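# Seat the notched lid on the mustard pot around its spoon

## Task

Put the notched lid down so it sits properly on the mustard pot, with the spoon's handle passing through the lid's notch. At the end, neither hand may be in contact with the lid, the pot or the spoon.

## Robot and tools

Robot: two arms, left_arm and right_arm, each ending in a five-finger hand. The right arm has a right hand, the left arm a mirrored left hand. Base positions in the scene frame: left_arm (+0.032, +0.304, +0.005) m, right_arm (+0.026, -0.263, +0.040) m, both turned only slightly about z. A camera stand sits behind the arms. Loose objects may occasionally get a small nudge from outside.

Frames: the scene frame has its origin at table-top height, midway between the nominal bases. +z is up, +x points out over the table, and the left arm is on the +y side. Image sides do not match arm names. Each arm reports its hand pose in its own base frame, and its offsets use that frame's axes. Fixed cameras and the table use the scene frame.

Hand point: this reference point sits 0.05 m in front of the palm and 0.15 m from the wrist face along the fingers. Its +z runs along the straightened fingers and +y points out of the palm. On the right hand +x points away from the thumb; on the left hand it points toward the thumb. Straight fingertips reach 0.06-0.07 m past the point, 0.06 m behind it along -y. A wrist bracket on the little-finger side can strike things. Commanded poses are followed loosely: an arm often rests 1-3 cm short (up to 5 cm), usually low, and this alone does not mean contact. Orientation commands are clipped to within 40 degrees of the current orientation at each step.

A row has 28 numbers, each in [-1, 1], and always covers both arms. Order: left dx, dy, dz, rx, ry, rz; then left little, ring, middle, index, thumb_bend, thumb_turn, force_limit, speed; then the same 14 for the right arm. dx..rz are offsets from that arm's Hand target as it stood when the action (or move) began, in the arm's base axes. 1.0 equals 0.6 m for dx, dy, dz, or 180 degrees for the rotation vector rx, ry, rz. Rotation happens about the Hand target position. Rows inside one action all count from the same start, not from each other. Repeating an offset in a new action moves the arm further. Six zeros re-request the current Hand target, which also ends a push against something.

Fingers: +1 is straight or open and -1 is curled. thumb_turn -1 places the thumb opposite the fingers and +1 sets it beside the palm. With the thumb turned in, the hand grips objects roughly 0.035-0.065 m thick, or handles down to about 0.025 m. force_limit runs linearly from about 0 N at -1 to 10 N at +1 (15 N on the two thumb motors). speed rises from near zero at -1 to full at +0.48 and stays full above that. For a soft grip, close with speed at -0.94 or below. No value means 'unchanged': to keep a hand as it is, resend the last hand numbers you sent. If none has been sent yet, send its hand_measured, hand_force_limit and hand_speed. To grip harder, raise force_limit and send a target more closed than hand_measured. To loosen, send one more open.

Tools:
- execute_actions(actions, cameras): actions is a list of actions. Each action is a list of 1-15 rows, one per 1/30 s step, and lasts 0.5 s; a short action holds its last row. An empty list returns images. cameras takes names, ["all"] or [].
- move(target, speed, blend, blocking, cameras): target is one 28-number row, or up to 15 rows used as waypoints. Every waypoint is an offset from the same starting Hand targets. speed is the path's top speed in m/s (0.002-4.3, default 0.25; rotation up to twice that in rad/s), given once or once per waypoint. blend is a corner radius in m; 0 means stop at each waypoint. blocking=false returns after about 0.5 s while motion continues. All paths end together and are capped at 10 s. They do not avoid obstacles or the other arm. The result adds a move: line such as done, off_target, moving, held or fault, plus limits (paced = clipped, held = steps withheld).
- wait(seconds 0-10): lets time pass while arms hold their commands.
- stop(): brakes a running move.
- zoom_image(camera, region [x0,y0,x1,y1] pixels, at most 504x504): enlarges part of a camera's latest image.
- show_instructions(): shows reference images.
- finished_scene(scene 1-3): ends the scene irreversibly.

Results give each arm's end_effector_position (m) and end_effector_quat_wxyz in its base frame, plus its Hand target, the base for the next offsets. They also give joint positions, velocities and torques (torques include gravity and are noisy). For each hand they give hand_measured, hand_stopped_by (moving, target, force, stalled, fault) and hand_load_n. hand_load_n is positive when something pushes a finger open; a lost grip shows as about 0. MOTOR HOT warns of overheating, and an OVER-TEMPERATURE FAULT drops that arm for 30-60 s. Cameras: cam_head_left, cam_head_right, cam_high, cam_left_wrist, cam_right_wrist, each 896x504.

Avoid: dropping anything, or letting go while a part still moves. Don't let anything leave the table. Avoid fast impacts and hard presses, especially on fixed or heavy things. Never let the arms or hands touch or press each other. Keep finger loads moderate. Don't hold loads or stretched poses for long, since that heats motors. Route paths around an arm's own base, not close past it. Move slowly near contact. Any arm stop costs, so finish with the lid released and both hands clear.

Each tool is called after ">>>" by a JSON object that holds its "api" and its "payload", one argument or row to a line.

Reference images:

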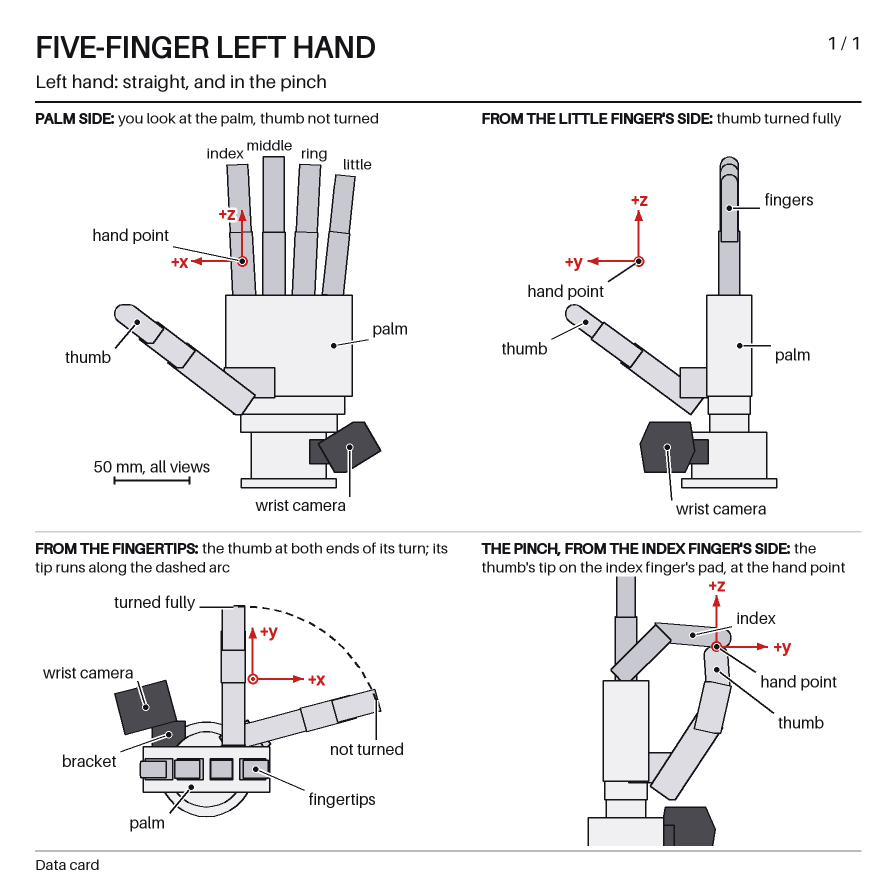

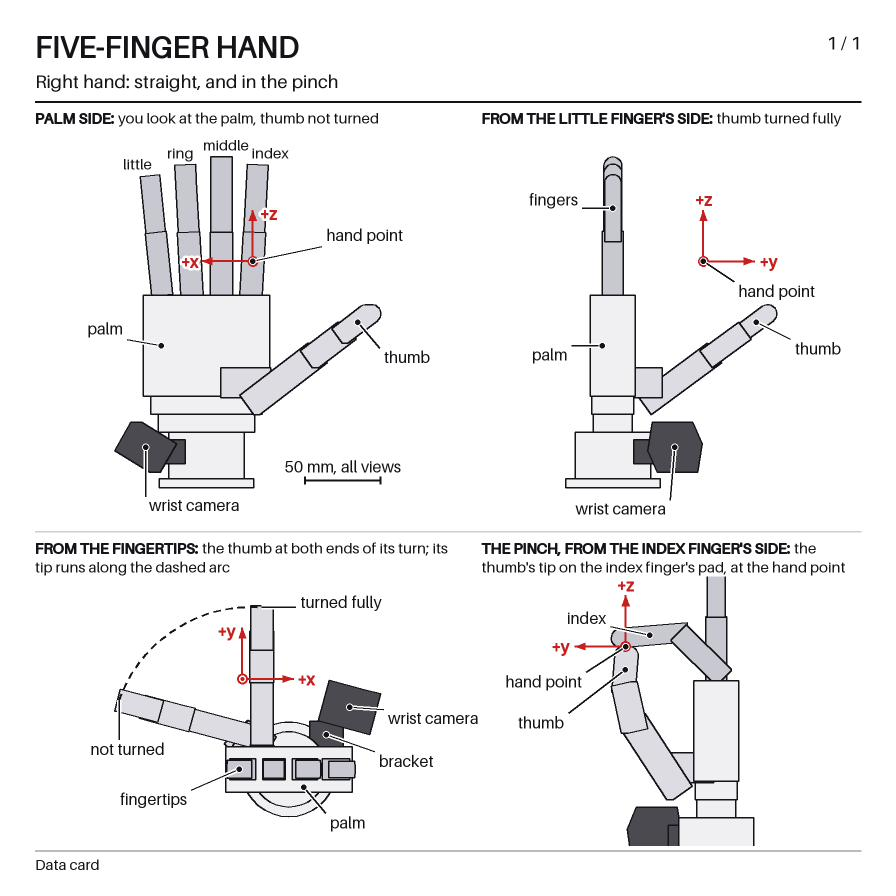

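## Session

>>> {"api": "execute_actions", "payload": {
  "actions": []
}}

Scene clock: 0.00 s.
left_arm: end_effector_position=(+0.5277, -0.3779, +0.3023) hand_measured=(+1.000, +1.000, +1.000, +1.000, +1.000, +1.000) hand_load_n=(+0.0, +0.0, +0.0, +0.5, +0.0, +0.0) hand_stopped_by=(target, target, target, target, target, target) hand_force_limit=0.00 hand_speed=-0.80 end_effector_quat_wxyz=(+0.549, +0.108, +0.761, -0.328) | right_arm: end_effector_position=(+0.2138, -0.2576, +0.0733) hand_measured=(+1.000, +1.000, +1.000, +1.000, +1.000, +1.000) hand_load_n=(+0.0, +0.0, +0.0, +0.0, +0.0, +0.0) hand_stopped_by=(target, target, target, target, target, target) hand_force_limit=0.00 hand_speed=-0.80 end_effector_quat_wxyz=(-0.419, -0.413, +0.803, -0.096)
Joint positions: left_arm=[-0.691 1.411 1.111 0.117 -0.012 1.172] | right_arm=[-0.536 1.705 1.089 -1.338 0.823 0.254]
Joint velocities: within noise
Joint torques (N m): no reading
Heat: left arm: hottest waist 31 °C; right arm: hottest shoulder 30 °C.
Hand target: left_arm +0.5324, -0.3818, +0.3188; +0.559, +0.107, +0.752, -0.333 | right_arm +0.2183, -0.2601, +0.0741; -0.417, -0.412, +0.804, -0.099

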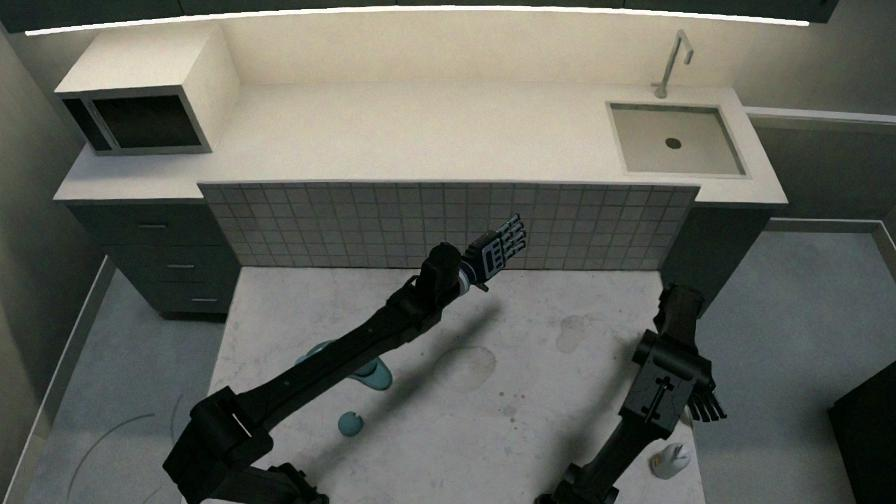

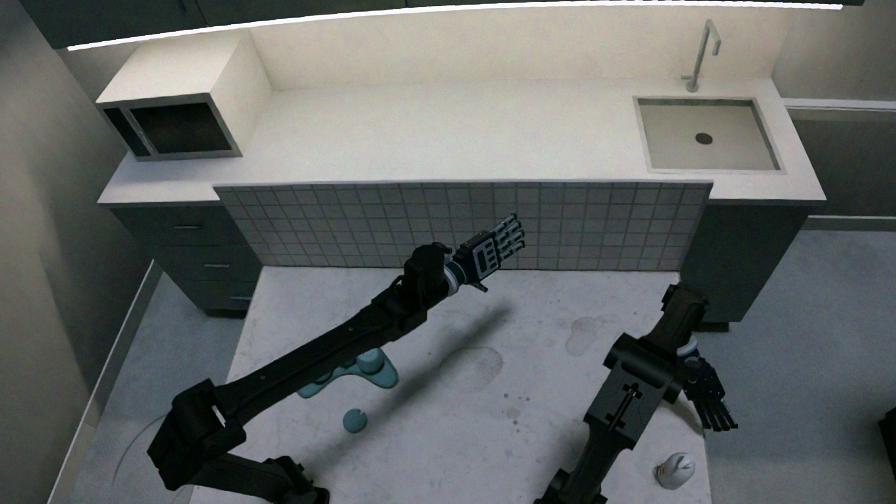

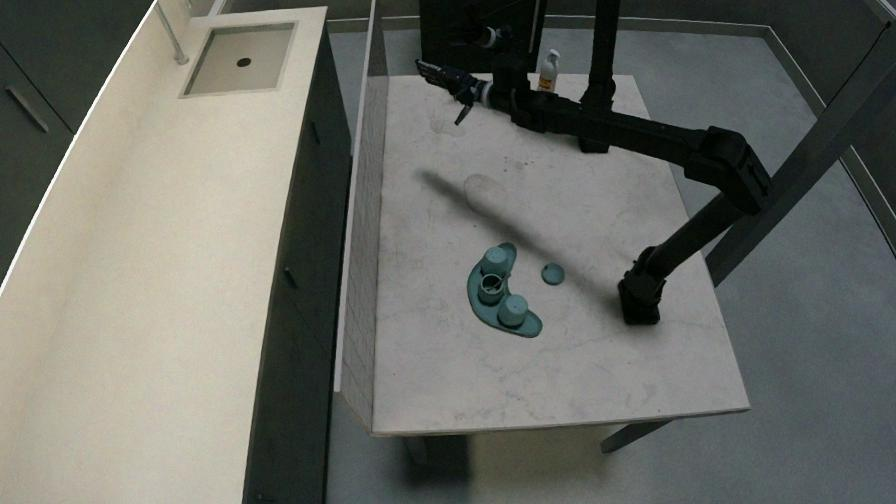

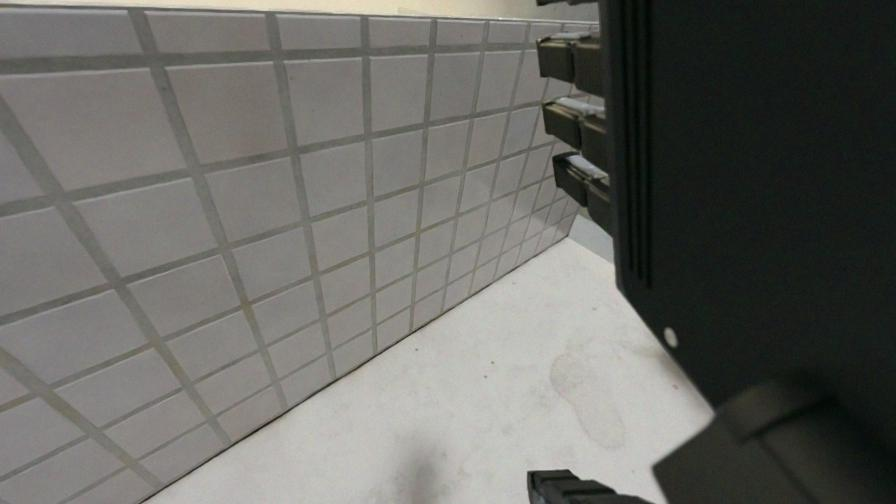

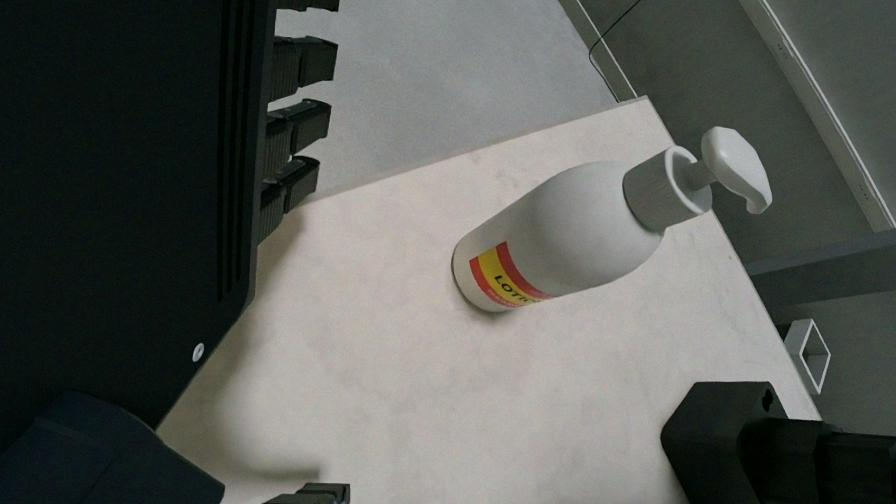

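>>> {"api": "zoom_image", "payload": {
  "camera": "cam_high",
  "region": [440, 220, 600, 350]
}}

>>> {"api": "zoom_image", "payload": {
  "camera": "cam_head_right",
  "region": [280, 320, 420, 450]
}}

Scaled by 3.150 from the camera's 896x504 image, which has a finer 1280x720 frame.

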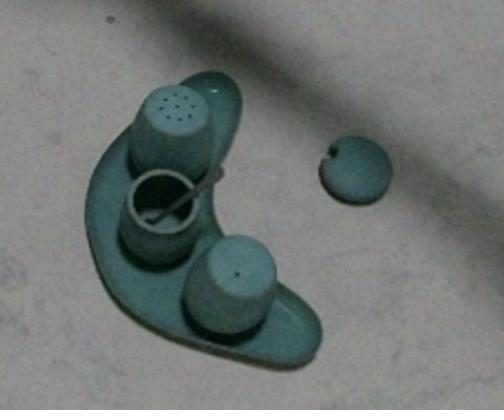

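Scaled by 3.600 from the camera's 896x504 image, which has a finer 1280x720 frame.

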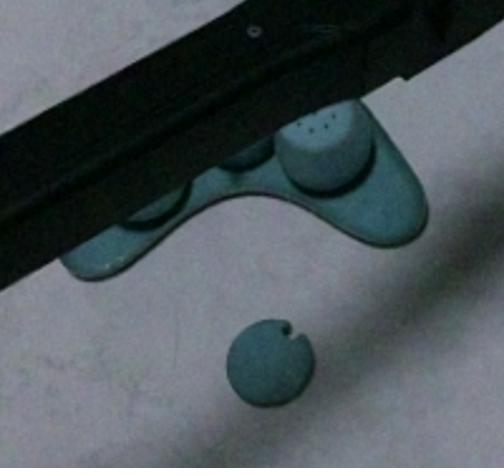

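>>> {"api": "move", "payload": {
  "target": [-0.254,0.636,0.03,-0.1254,0.495,0.4767,1,1,1,1,1,1,0,-0.8,0,0,0,0,0,0,1,1,1,1,1,1,0,-0.8],
  "speed": 0.3,
  "cameras": ["all"]
}}

Scene clock: 119.23 s.
left_arm: end_effector_position=(+0.3751, -0.0016, +0.3213) hand_measured=(+1.000, +1.000, +1.000, +1.000, +1.000, +1.000) hand_load_n=(+0.0, +0.0, +0.0, +0.0, +0.0, +0.0) hand_stopped_by=(target, target, target, target, target, target) hand_force_limit=0.00 hand_speed=-0.80 end_effector_quat_wxyz=(-0.030, +0.699, -0.714, +0.029) | right_arm: end_effector_position=(+0.2138, -0.2576, +0.0733) hand_measured=(+1.000, +1.000, +1.000, +1.000, +1.000, +1.000) hand_load_n=(+0.0, +0.0, +0.0, +0.0, +0.0, -0.5) hand_stopped_by=(target, target, target, target, target, target) hand_force_limit=0.00 hand_speed=-0.80 end_effector_quat_wxyz=(-0.419, -0.413, +0.803, -0.096)
Joint positions: left_arm=[0.067 1.442 1.65 -1.695 0.005 0.089] | right_arm=[-0.536 1.705 1.089 -1.338 0.823 0.254]
Joint torques (N m): left_arm=[0.32 -10.52 11.51 0.43 0.17 -0.11] | right_arm=[0.67 -9.58 6.97 -0.5 0.56 0.08]
Heat: left arm: hottest elbow 45 °C; right arm: hottest shoulder 33 °C.
Hand target: left_arm +0.3800, -0.0002, +0.3367; +0.000, +0.707, -0.707, +0.000 | right_arm +0.2183, -0.2601, +0.0741; -0.417, -0.412, +0.804, -0.099
Off the commanded pose: left_arm 0.016 m, 5 deg | right_arm 0.005 m, 0 deg.
joint sent to its limit (left arm) — joint 4 (wrist pitch), lower limit. The joint targets are off in orientation, not in position.
move: off_target (left_arm)
camera_calibration:
cam_left_wrist: T_world_to_cam=[[0.955363, -0.276388, 0.104361, -0.39701], [-0.292866, -0.839516, 0.457648, -0.0342924], [-0.0388755, -0.467784, -0.882987, 0.406983], [0, 0, 0, 1]] pos_world=[0.385068, 0.0518623, 0.416488]

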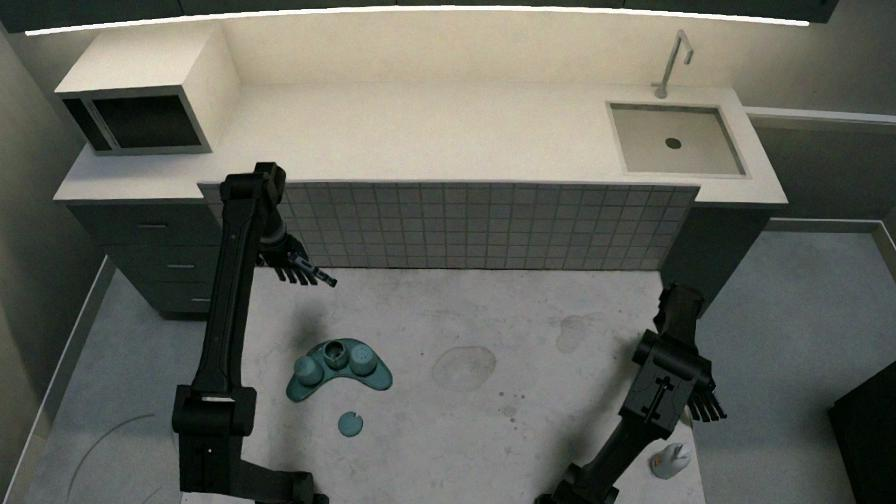

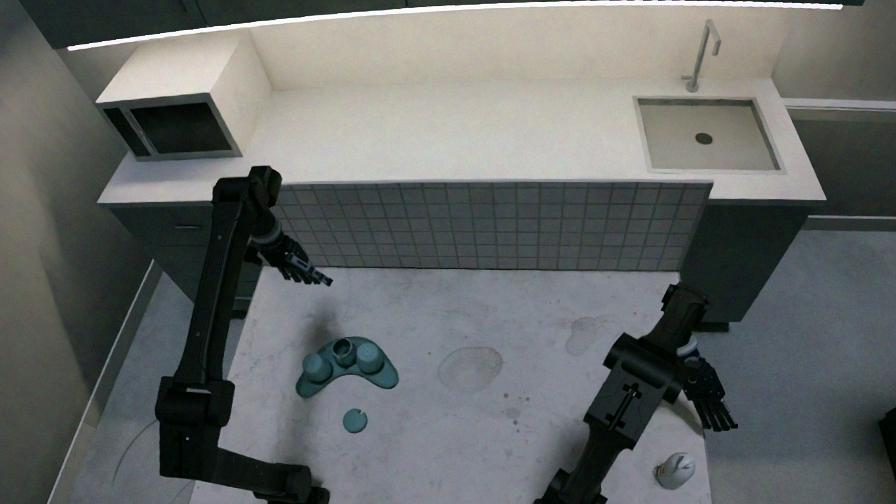

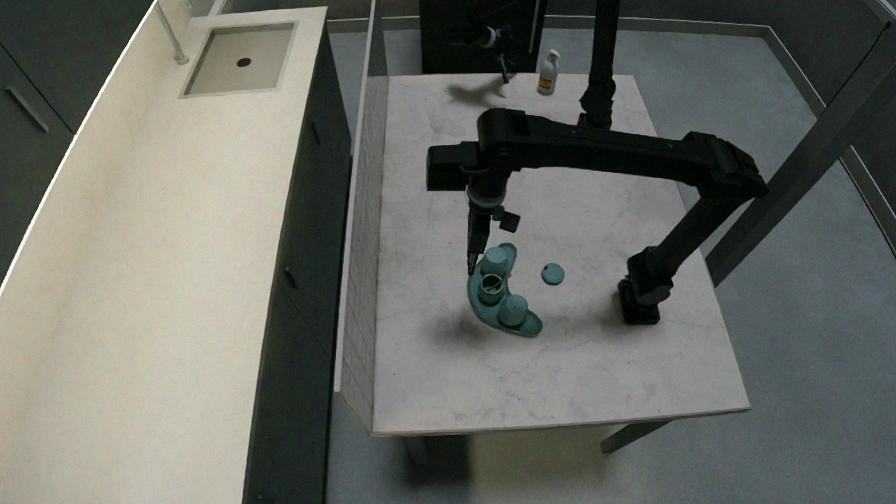

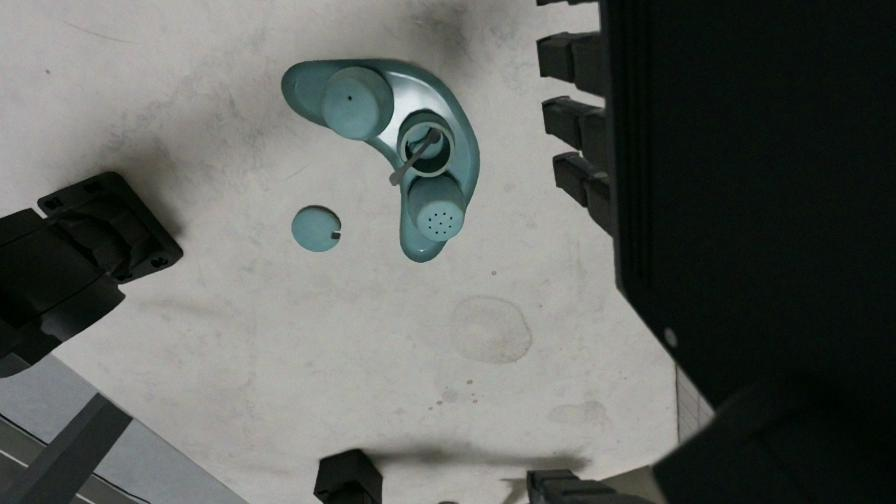

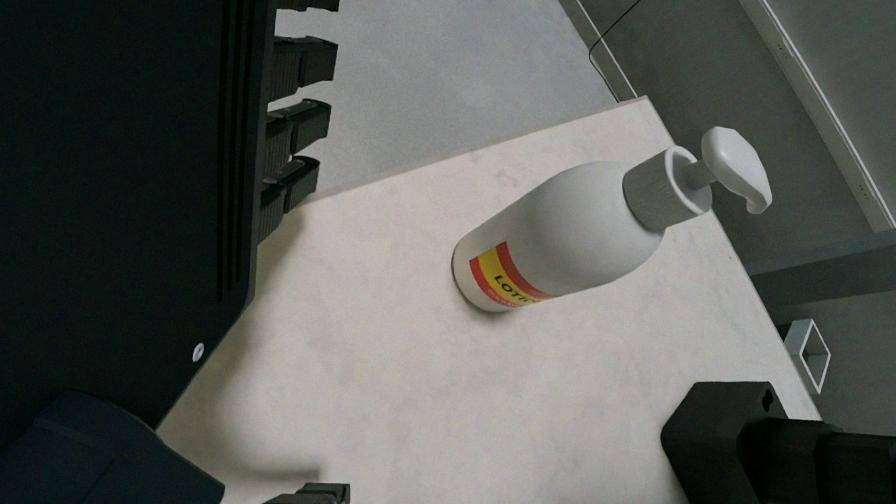

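>>> {"api": "zoom_image", "payload": {
  "camera": "cam_left_wrist",
  "region": [270, 40, 500, 270]
}}

>>> {"api": "zoom_image", "payload": {
  "camera": "cam_head_left",
  "region": [270, 320, 410, 450]
}}

>>> {"api": "zoom_image", "payload": {
  "camera": "cam_high",
  "region": [450, 220, 590, 350]
}}

Scaled by 2.191 from the camera's 896x504 image, which has a finer 1280x720 frame.

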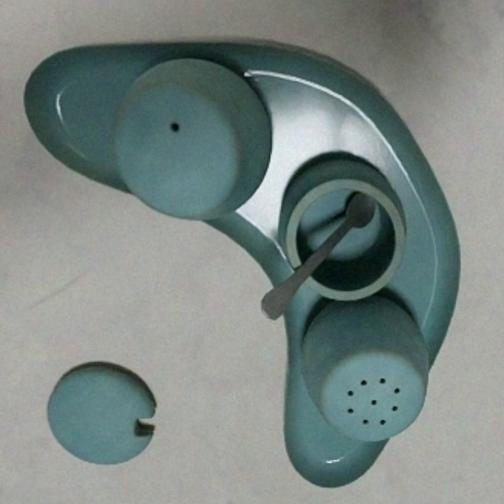

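Scaled by 3.600 from the camera's 896x504 image, which has a finer 1280x720 frame.

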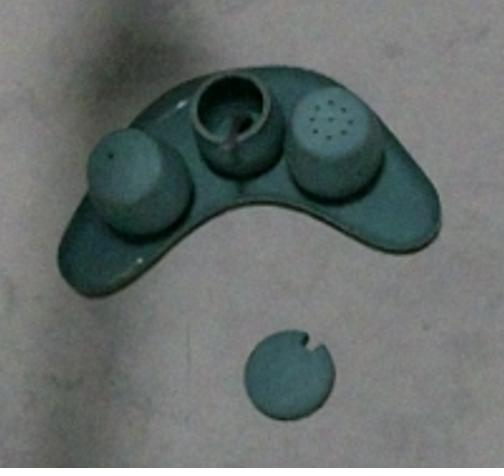

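Scaled by 3.600 from the camera's 896x504 image, which has a finer 1280x720 frame.

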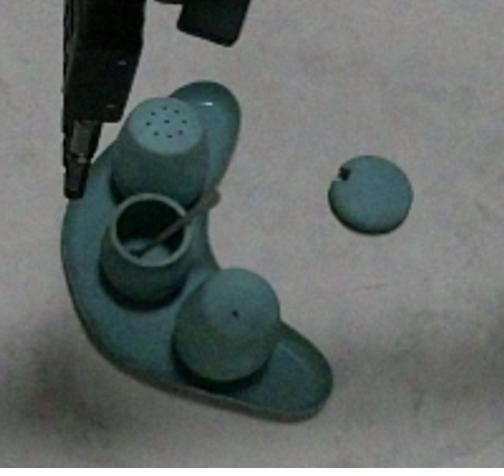

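>>> {"api": "move", "payload": {
  "target": [0,0,0,0,0,0,1,1,1,1,1,1,0,-0.8,0.2695,0.35,0.243,0.1454,-0.4205,0.2951,-1,-1,0.35,0.35,1,-1,-0.2,0],
  "speed": 0.35,
  "cameras": ["cam_head_left","cam_right_wrist"]
}}

Scene clock: 207.13 s.
left_arm: end_effector_position=(+0.3752, -0.0016, +0.3213) hand_measured=(+1.000, +1.000, +1.000, +1.000, +1.000, +1.000) hand_load_n=(+0.0, +0.0, +0.5, +0.0, +0.0, +0.0) hand_stopped_by=(target, target, target, target, target, target) hand_force_limit=0.00 hand_speed=-0.80 end_effector_quat_wxyz=(-0.030, +0.699, -0.714, +0.029) | right_arm: end_effector_position=(+0.3806, -0.0561, +0.2234) hand_measured=(-1.000, -1.000, +0.350, +0.350, +1.000, -1.000) hand_load_n=(+0.0, +0.0, +0.0, +0.0, +0.0, +0.0) hand_stopped_by=(target, target, target, target, target, target) hand_force_limit=-0.20 hand_speed=0.00 end_effector_quat_wxyz=(-0.313, +0.627, -0.640, +0.315)
Joint positions: left_arm=[0.067 1.442 1.65 -1.695 0.005 0.089] | right_arm=[-0.314 0.893 0.807 -0.587 -0.237 -0.179]
Joint torques (N m): left_arm=[0.32 -10.58 11.48 0.43 0.19 -0.17] | right_arm=[0.97 -3.19 8.01 2.48 -0.12 0.11]
Heat: left arm: hottest elbow 44 °C; right arm: hottest shoulder 33 °C.
Hand target: left_arm +0.3800, -0.0002, +0.3367; +0.000, +0.707, -0.707, +0.000 | right_arm +0.3800, -0.0501, +0.2199; -0.316, +0.633, -0.632, +0.316
Off the commanded pose: left_arm 0.016 m, 5 deg | right_arm 0.007 m, 1 deg.
joint sent to its limit (left arm) — joint 4 (wrist pitch), lower limit. The joint targets are off in orientation, not in position.
move: off_target (left_arm)
camera_calibration:
cam_right_wrist: T_world_to_cam=[[-0.608051, -0.280728, -0.742607, 0.377012], [-0.508449, 0.856089, 0.0926933, 0.226075], [0.609716, 0.43394, -0.663281, 0.0529591], [0, 0, 0, 1]] pos_world=[0.311901, -0.110684, 0.294143]
Images, in order (width x height): cam_head_left 896x504, cam_right_wrist 896x504.

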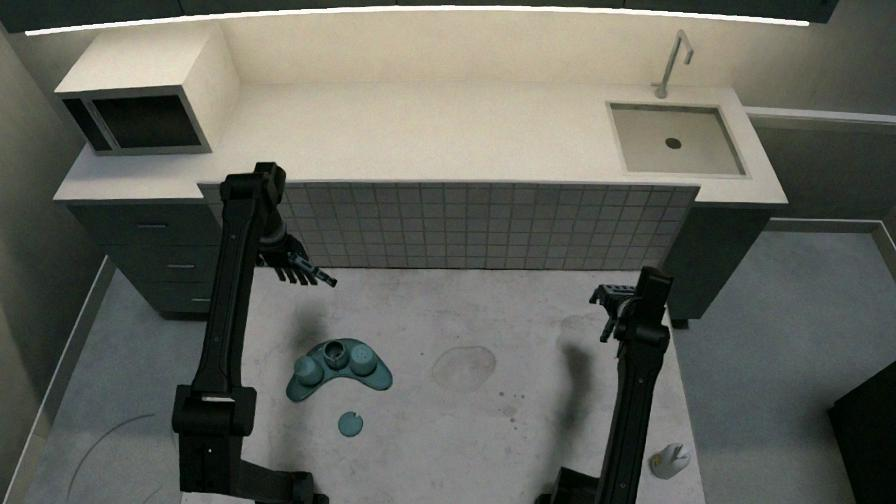

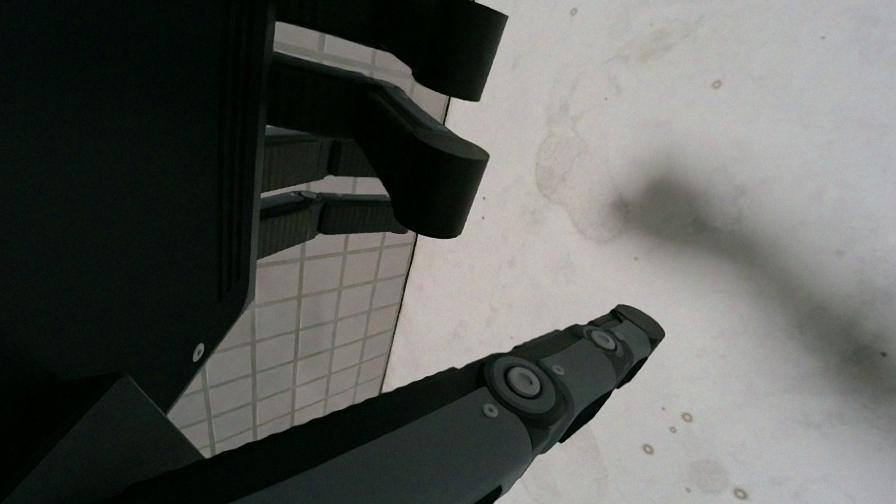

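>>> {"api": "move", "payload": {
  "target": [0,0,0,0,0,0,1,1,1,1,1,1,0,-0.8,-0.305,0.8885,-0.1667,0,0,0.62,-1,-1,0.35,0.35,1,-1,-0.2,0],
  "speed": 0.35,
  "cameras": ["all"]
}}

Scene clock: 214.83 s.
left_arm: end_effector_position=(+0.3752, -0.0016, +0.3213) hand_measured=(+1.000, +1.000, +1.000, +1.000, +1.000, +1.000) hand_load_n=(+0.0, +0.0, +0.0, +0.0, +0.0, +0.0) hand_stopped_by=(target, target, target, target, target, target) hand_force_limit=0.00 hand_speed=-0.80 end_effector_quat_wxyz=(-0.030, +0.699, -0.714, +0.029) | right_arm: end_effector_position=(+0.1908, +0.4660, +0.1109) hand_measured=(-1.000, -1.000, +0.350, +0.350, +1.000, -1.000) hand_load_n=(+0.0, +0.0, +0.0, +0.0, +0.0, +0.0) hand_stopped_by=(target, target, target, target, target, target) hand_force_limit=-0.20 hand_speed=0.00 end_effector_quat_wxyz=(-0.434, +0.883, +0.156, -0.089)
Joint positions: left_arm=[0.067 1.442 1.65 -1.695 0.005 0.089] | right_arm=[0.949 1.522 1.045 -0.478 -0.73 -0.729]
Joint torques (N m): left_arm=[0.32 -10.58 11.48 0.43 0.18 -0.17] | right_arm=[2.02 -7.82 11.7 0.72 -0.47 0.11]
Heat: left arm: hottest elbow 44 °C; right arm: hottest shoulder 33 °C.
Hand target: left_arm +0.3800, -0.0002, +0.3367; +0.000, +0.707, -0.707, +0.000 | right_arm +0.1969, +0.4829, +0.1199; -0.439, +0.879, +0.168, -0.084
Off the commanded pose: left_arm 0.016 m, 5 deg | right_arm 0.020 m, 2 deg.
joint sent to its limit (left arm) — joint 4 (wrist pitch), lower limit. The joint targets are off in orientation, not in position.
move: off_target (left_arm, right_arm)
camera_calibration:
cam_left_wrist: T_world_to_cam=[[0.955562, -0.275682, 0.10441, -0.397144], [-0.29227, -0.839746, 0.457608, -0.0344916], [-0.0384767, -0.467788, -0.883003, 0.406837], [0, 0, 0, 1]] pos_world=[0.385069, 0.0518636, 0.416488]
cam_right_wrist: T_world_to_cam=[[0.474668, -0.467368, -0.745827, 0.205313], [-0.606548, -0.787732, 0.107601, 0.47607], [-0.637801, 0.401305, -0.657392, 0.12009], [0, 0, 0, 1]] pos_world=[0.267897, 0.422779, 0.180848]

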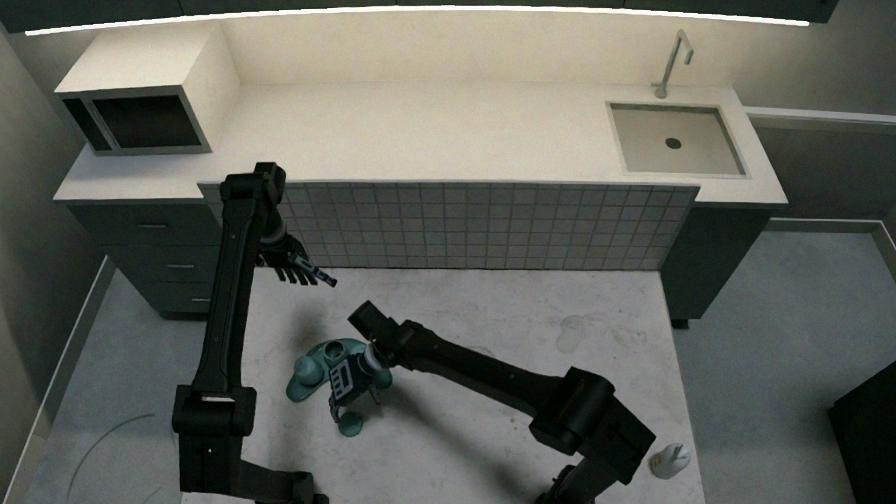

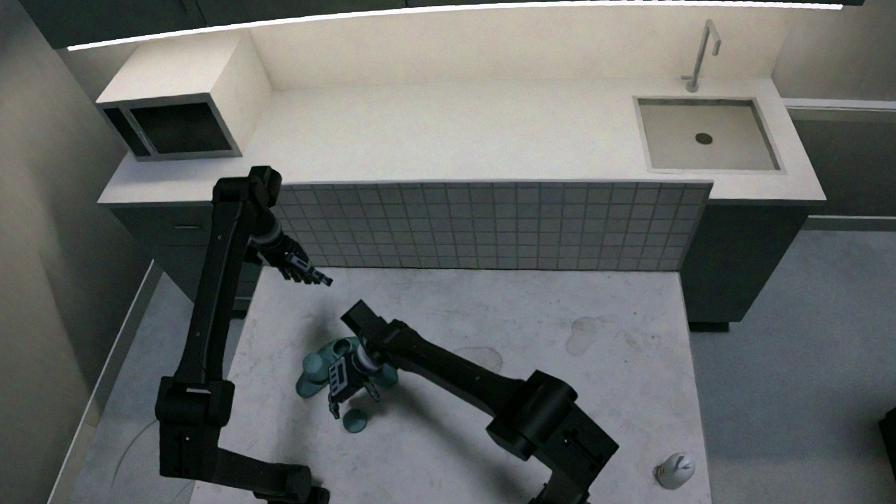

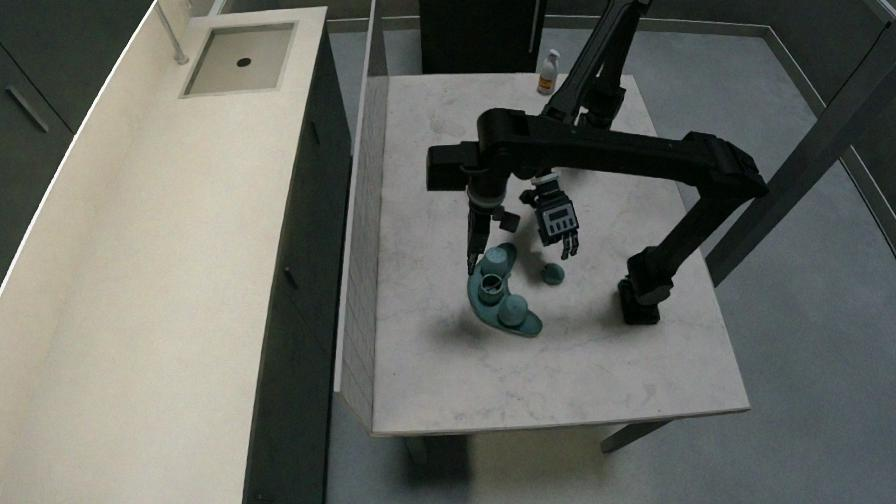

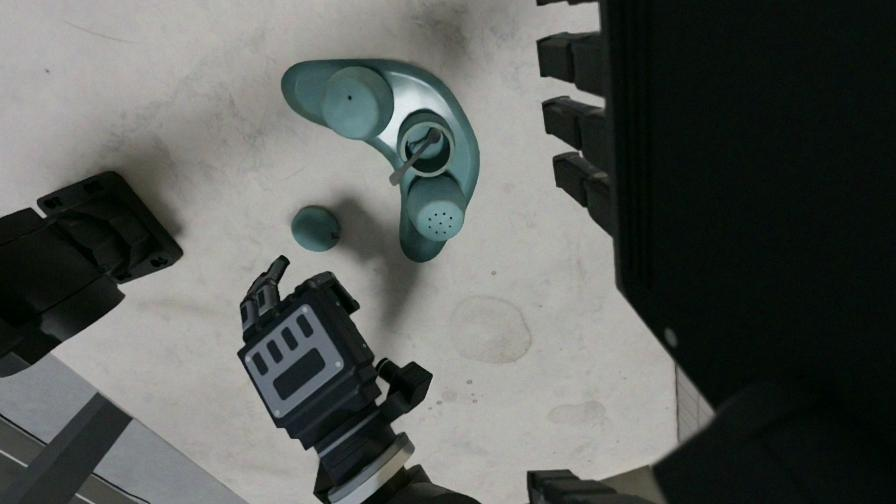

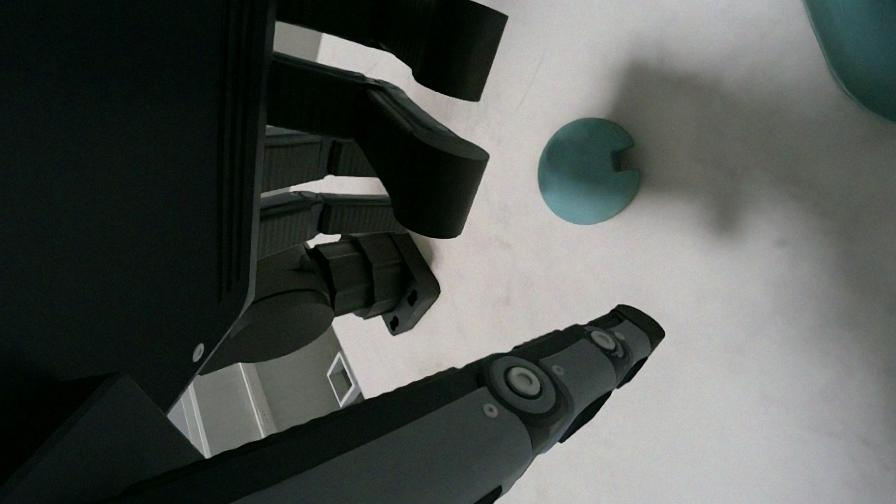

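>>> {"api": "move", "payload": {
  "target": [0,0,0,0,0,0,1,1,1,1,1,1,0,-0.8,-0.003,0.08,-0.1,0,0,0,-1,-1,0.35,0.35,1,-1,-0.2,0],
  "speed": 0.2,
  "cameras": ["cam_head_left","cam_high","cam_left_wrist","cam_right_wrist"]
}}

Scene clock: 242.37 s.
left_arm: end_effector_position=(+0.3752, -0.0016, +0.3213) hand_measured=(+1.000, +1.000, +1.000, +1.000, +1.000, +1.000) hand_load_n=(+0.0, +0.0, +0.0, +0.0, +0.0, +0.0) hand_stopped_by=(target, target, target, target, target, target) hand_force_limit=0.00 hand_speed=-0.80 end_effector_quat_wxyz=(-0.030, +0.699, -0.714, +0.029) | right_arm: end_effector_position=(+0.1892, +0.5098, +0.0508) hand_measured=(-1.000, -1.000, +0.350, +0.350, +1.000, -1.000) hand_load_n=(+0.0, +0.0, +0.0, +0.0, +0.0, +0.0) hand_stopped_by=(target, target, target, target, target, target) hand_force_limit=-0.20 hand_speed=0.00 end_effector_quat_wxyz=(-0.428, +0.885, +0.162, -0.092)
Joint positions: left_arm=[0.067 1.442 1.65 -1.695 0.005 0.089] | right_arm=[1.005 1.696 1.079 -0.322 -0.7 -0.689]
Joint torques (N m): left_arm=[0.38 -10.64 11.49 0.43 0.18 -0.17] | right_arm=[0.62 -9.93 10.88 1.85 -0.3 0.21]
Heat: left arm: hottest elbow 44 °C; right arm: hottest elbow 37 °C.
Hand target: left_arm +0.3800, -0.0002, +0.3367; +0.000, +0.707, -0.707, +0.000 | right_arm +0.1952, +0.5309, +0.0599; -0.439, +0.879, +0.168, -0.084
Off the commanded pose: left_arm 0.016 m, 5 deg | right_arm 0.024 m, 2 deg.
joint sent to its limit (left arm) — joint 4 (wrist pitch), lower limit. The joint targets are off in orientation, not in position.
move: off_target (left_arm, right_arm)
camera_calibration:
cam_left_wrist: T_world_to_cam=[[0.955562, -0.275682, 0.10441, -0.397144], [-0.29227, -0.839746, 0.457608, -0.0344916], [-0.0384767, -0.467788, -0.883003, 0.406837], [0, 0, 0, 1]] pos_world=[0.385069, 0.0518636, 0.416488]
cam_right_wrist: T_world_to_cam=[[0.481835, -0.469413, -0.739923, 0.18115], [-0.595571, -0.794824, 0.116408, 0.517138], [-0.642752, 0.384587, -0.662543, 0.0717241], [0, 0, 0, 1]] pos_world=[0.266809, 0.468483, 0.121358]
Images, in order (width x height): cam_head_left 896x504, cam_high 896x504, cam_left_wrist 896x504, cam_right_wrist 896x504.

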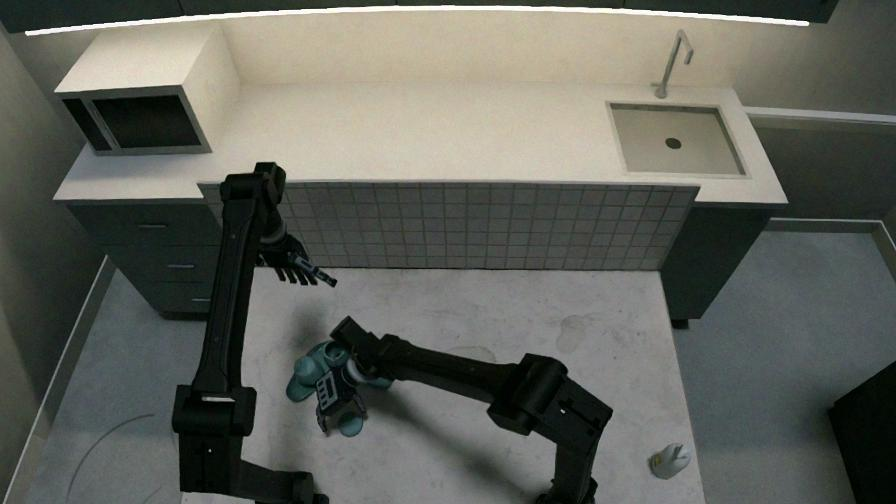

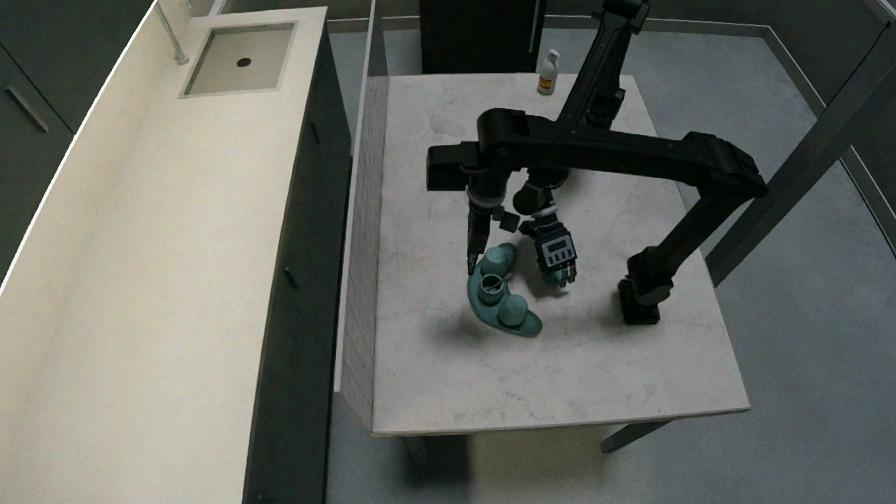

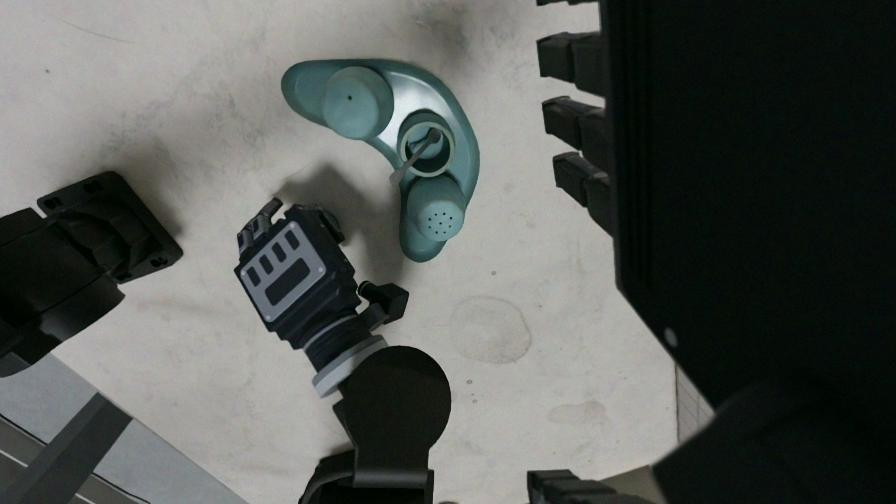

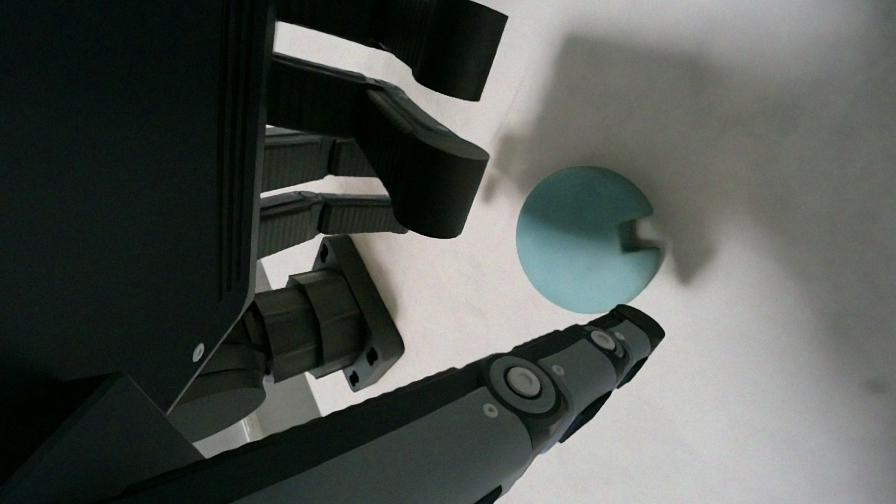

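>>> {"api": "move", "payload": {
  "target": [0,0,0,0,0,0,1,1,1,1,1,1,0,-0.8,0.0147,-0.0198,-0.0648,0,0,0,-1,-1,0.35,0.35,1,-1,-0.2,0],
  "speed": 0.1,
  "cameras": ["cam_left_wrist","cam_right_wrist"]
}}

Scene clock: 267.00 s.
left_arm: end_effector_position=(+0.3752, -0.0016, +0.3213) hand_measured=(+1.000, +1.000, +1.000, +1.000, +1.000, +1.000) hand_load_n=(+0.0, +0.0, +0.0, +0.0, +0.0, +0.0) hand_stopped_by=(target, target, target, target, target, target) hand_force_limit=0.00 hand_speed=-0.80 end_effector_quat_wxyz=(-0.030, +0.699, -0.714, +0.029) | right_arm: end_effector_position=(+0.1954, +0.5218, +0.0330) hand_measured=(-1.000, -1.000, +0.350, +0.350, +1.000, -1.000) hand_load_n=(+0.0, +0.0, +0.0, +0.0, +0.0, +0.0) hand_stopped_by=(target, target, target, target, target, target) hand_force_limit=-0.20 hand_speed=0.00 end_effector_quat_wxyz=(-0.441, +0.877, +0.172, -0.085)
Joint positions: left_arm=[0.067 1.442 1.65 -1.695 0.005 0.089] | right_arm=[1.005 1.745 1.079 -0.24 -0.712 -0.699]
Joint torques (N m): left_arm=[0.38 -10.52 11.49 0.42 0.19 -0.17] | right_arm=[-0.85 -10.81 6.87 1.57 -0.45 0.05]
Heat: left arm: hottest elbow 45 °C; right arm: hottest elbow 38 °C.
Hand target: left_arm +0.3800, -0.0002, +0.3367; +0.000, +0.707, -0.707, +0.000 | right_arm +0.2040, +0.5190, +0.0210; -0.439, +0.879, +0.168, -0.084
Off the commanded pose: left_arm 0.016 m, 5 deg | right_arm 0.015 m, 1 deg.
joint sent to its limit (left arm) — joint 4 (wrist pitch), lower limit. The joint targets are off in orientation, not in position.
move: off_target (left_arm, right_arm)
camera_calibration:
cam_left_wrist: T_world_to_cam=[[0.955562, -0.275682, 0.10441, -0.397144], [-0.29227, -0.839746, 0.457608, -0.0344916], [-0.0384767, -0.467788, -0.883003, 0.406837], [0, 0, 0, 1]] pos_world=[0.385069, 0.0518636, 0.416488]
cam_right_wrist: T_world_to_cam=[[0.499086, -0.437447, -0.748034, 0.150789], [-0.587047, -0.805644, 0.0794609, 0.537602], [-0.637408, 0.399473, -0.658887, 0.0503194], [0, 0, 0, 1]] pos_world=[0.272415, 0.478976, 0.103231]
Images, in order (width x height): cam_left_wrist 896x504, cam_right_wrist 896x504.

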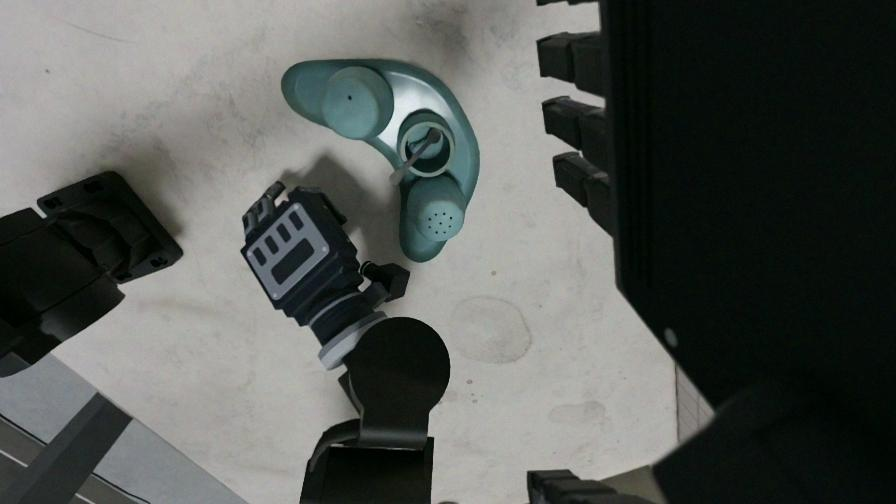

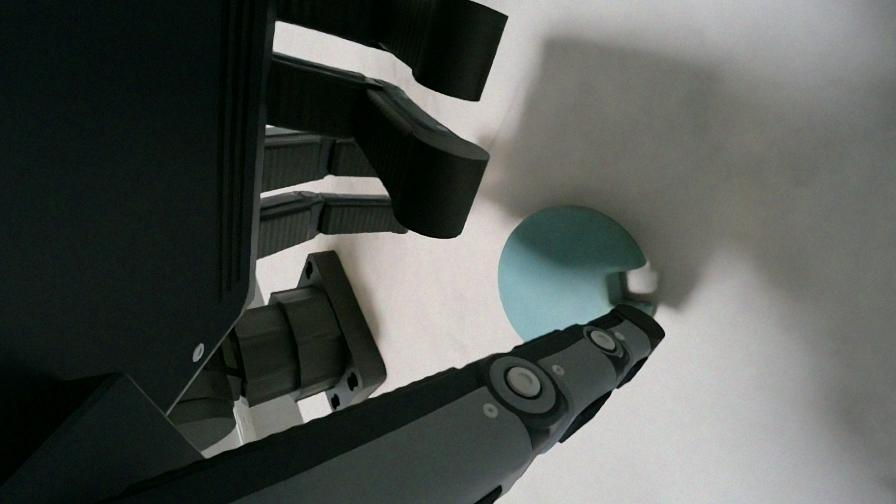

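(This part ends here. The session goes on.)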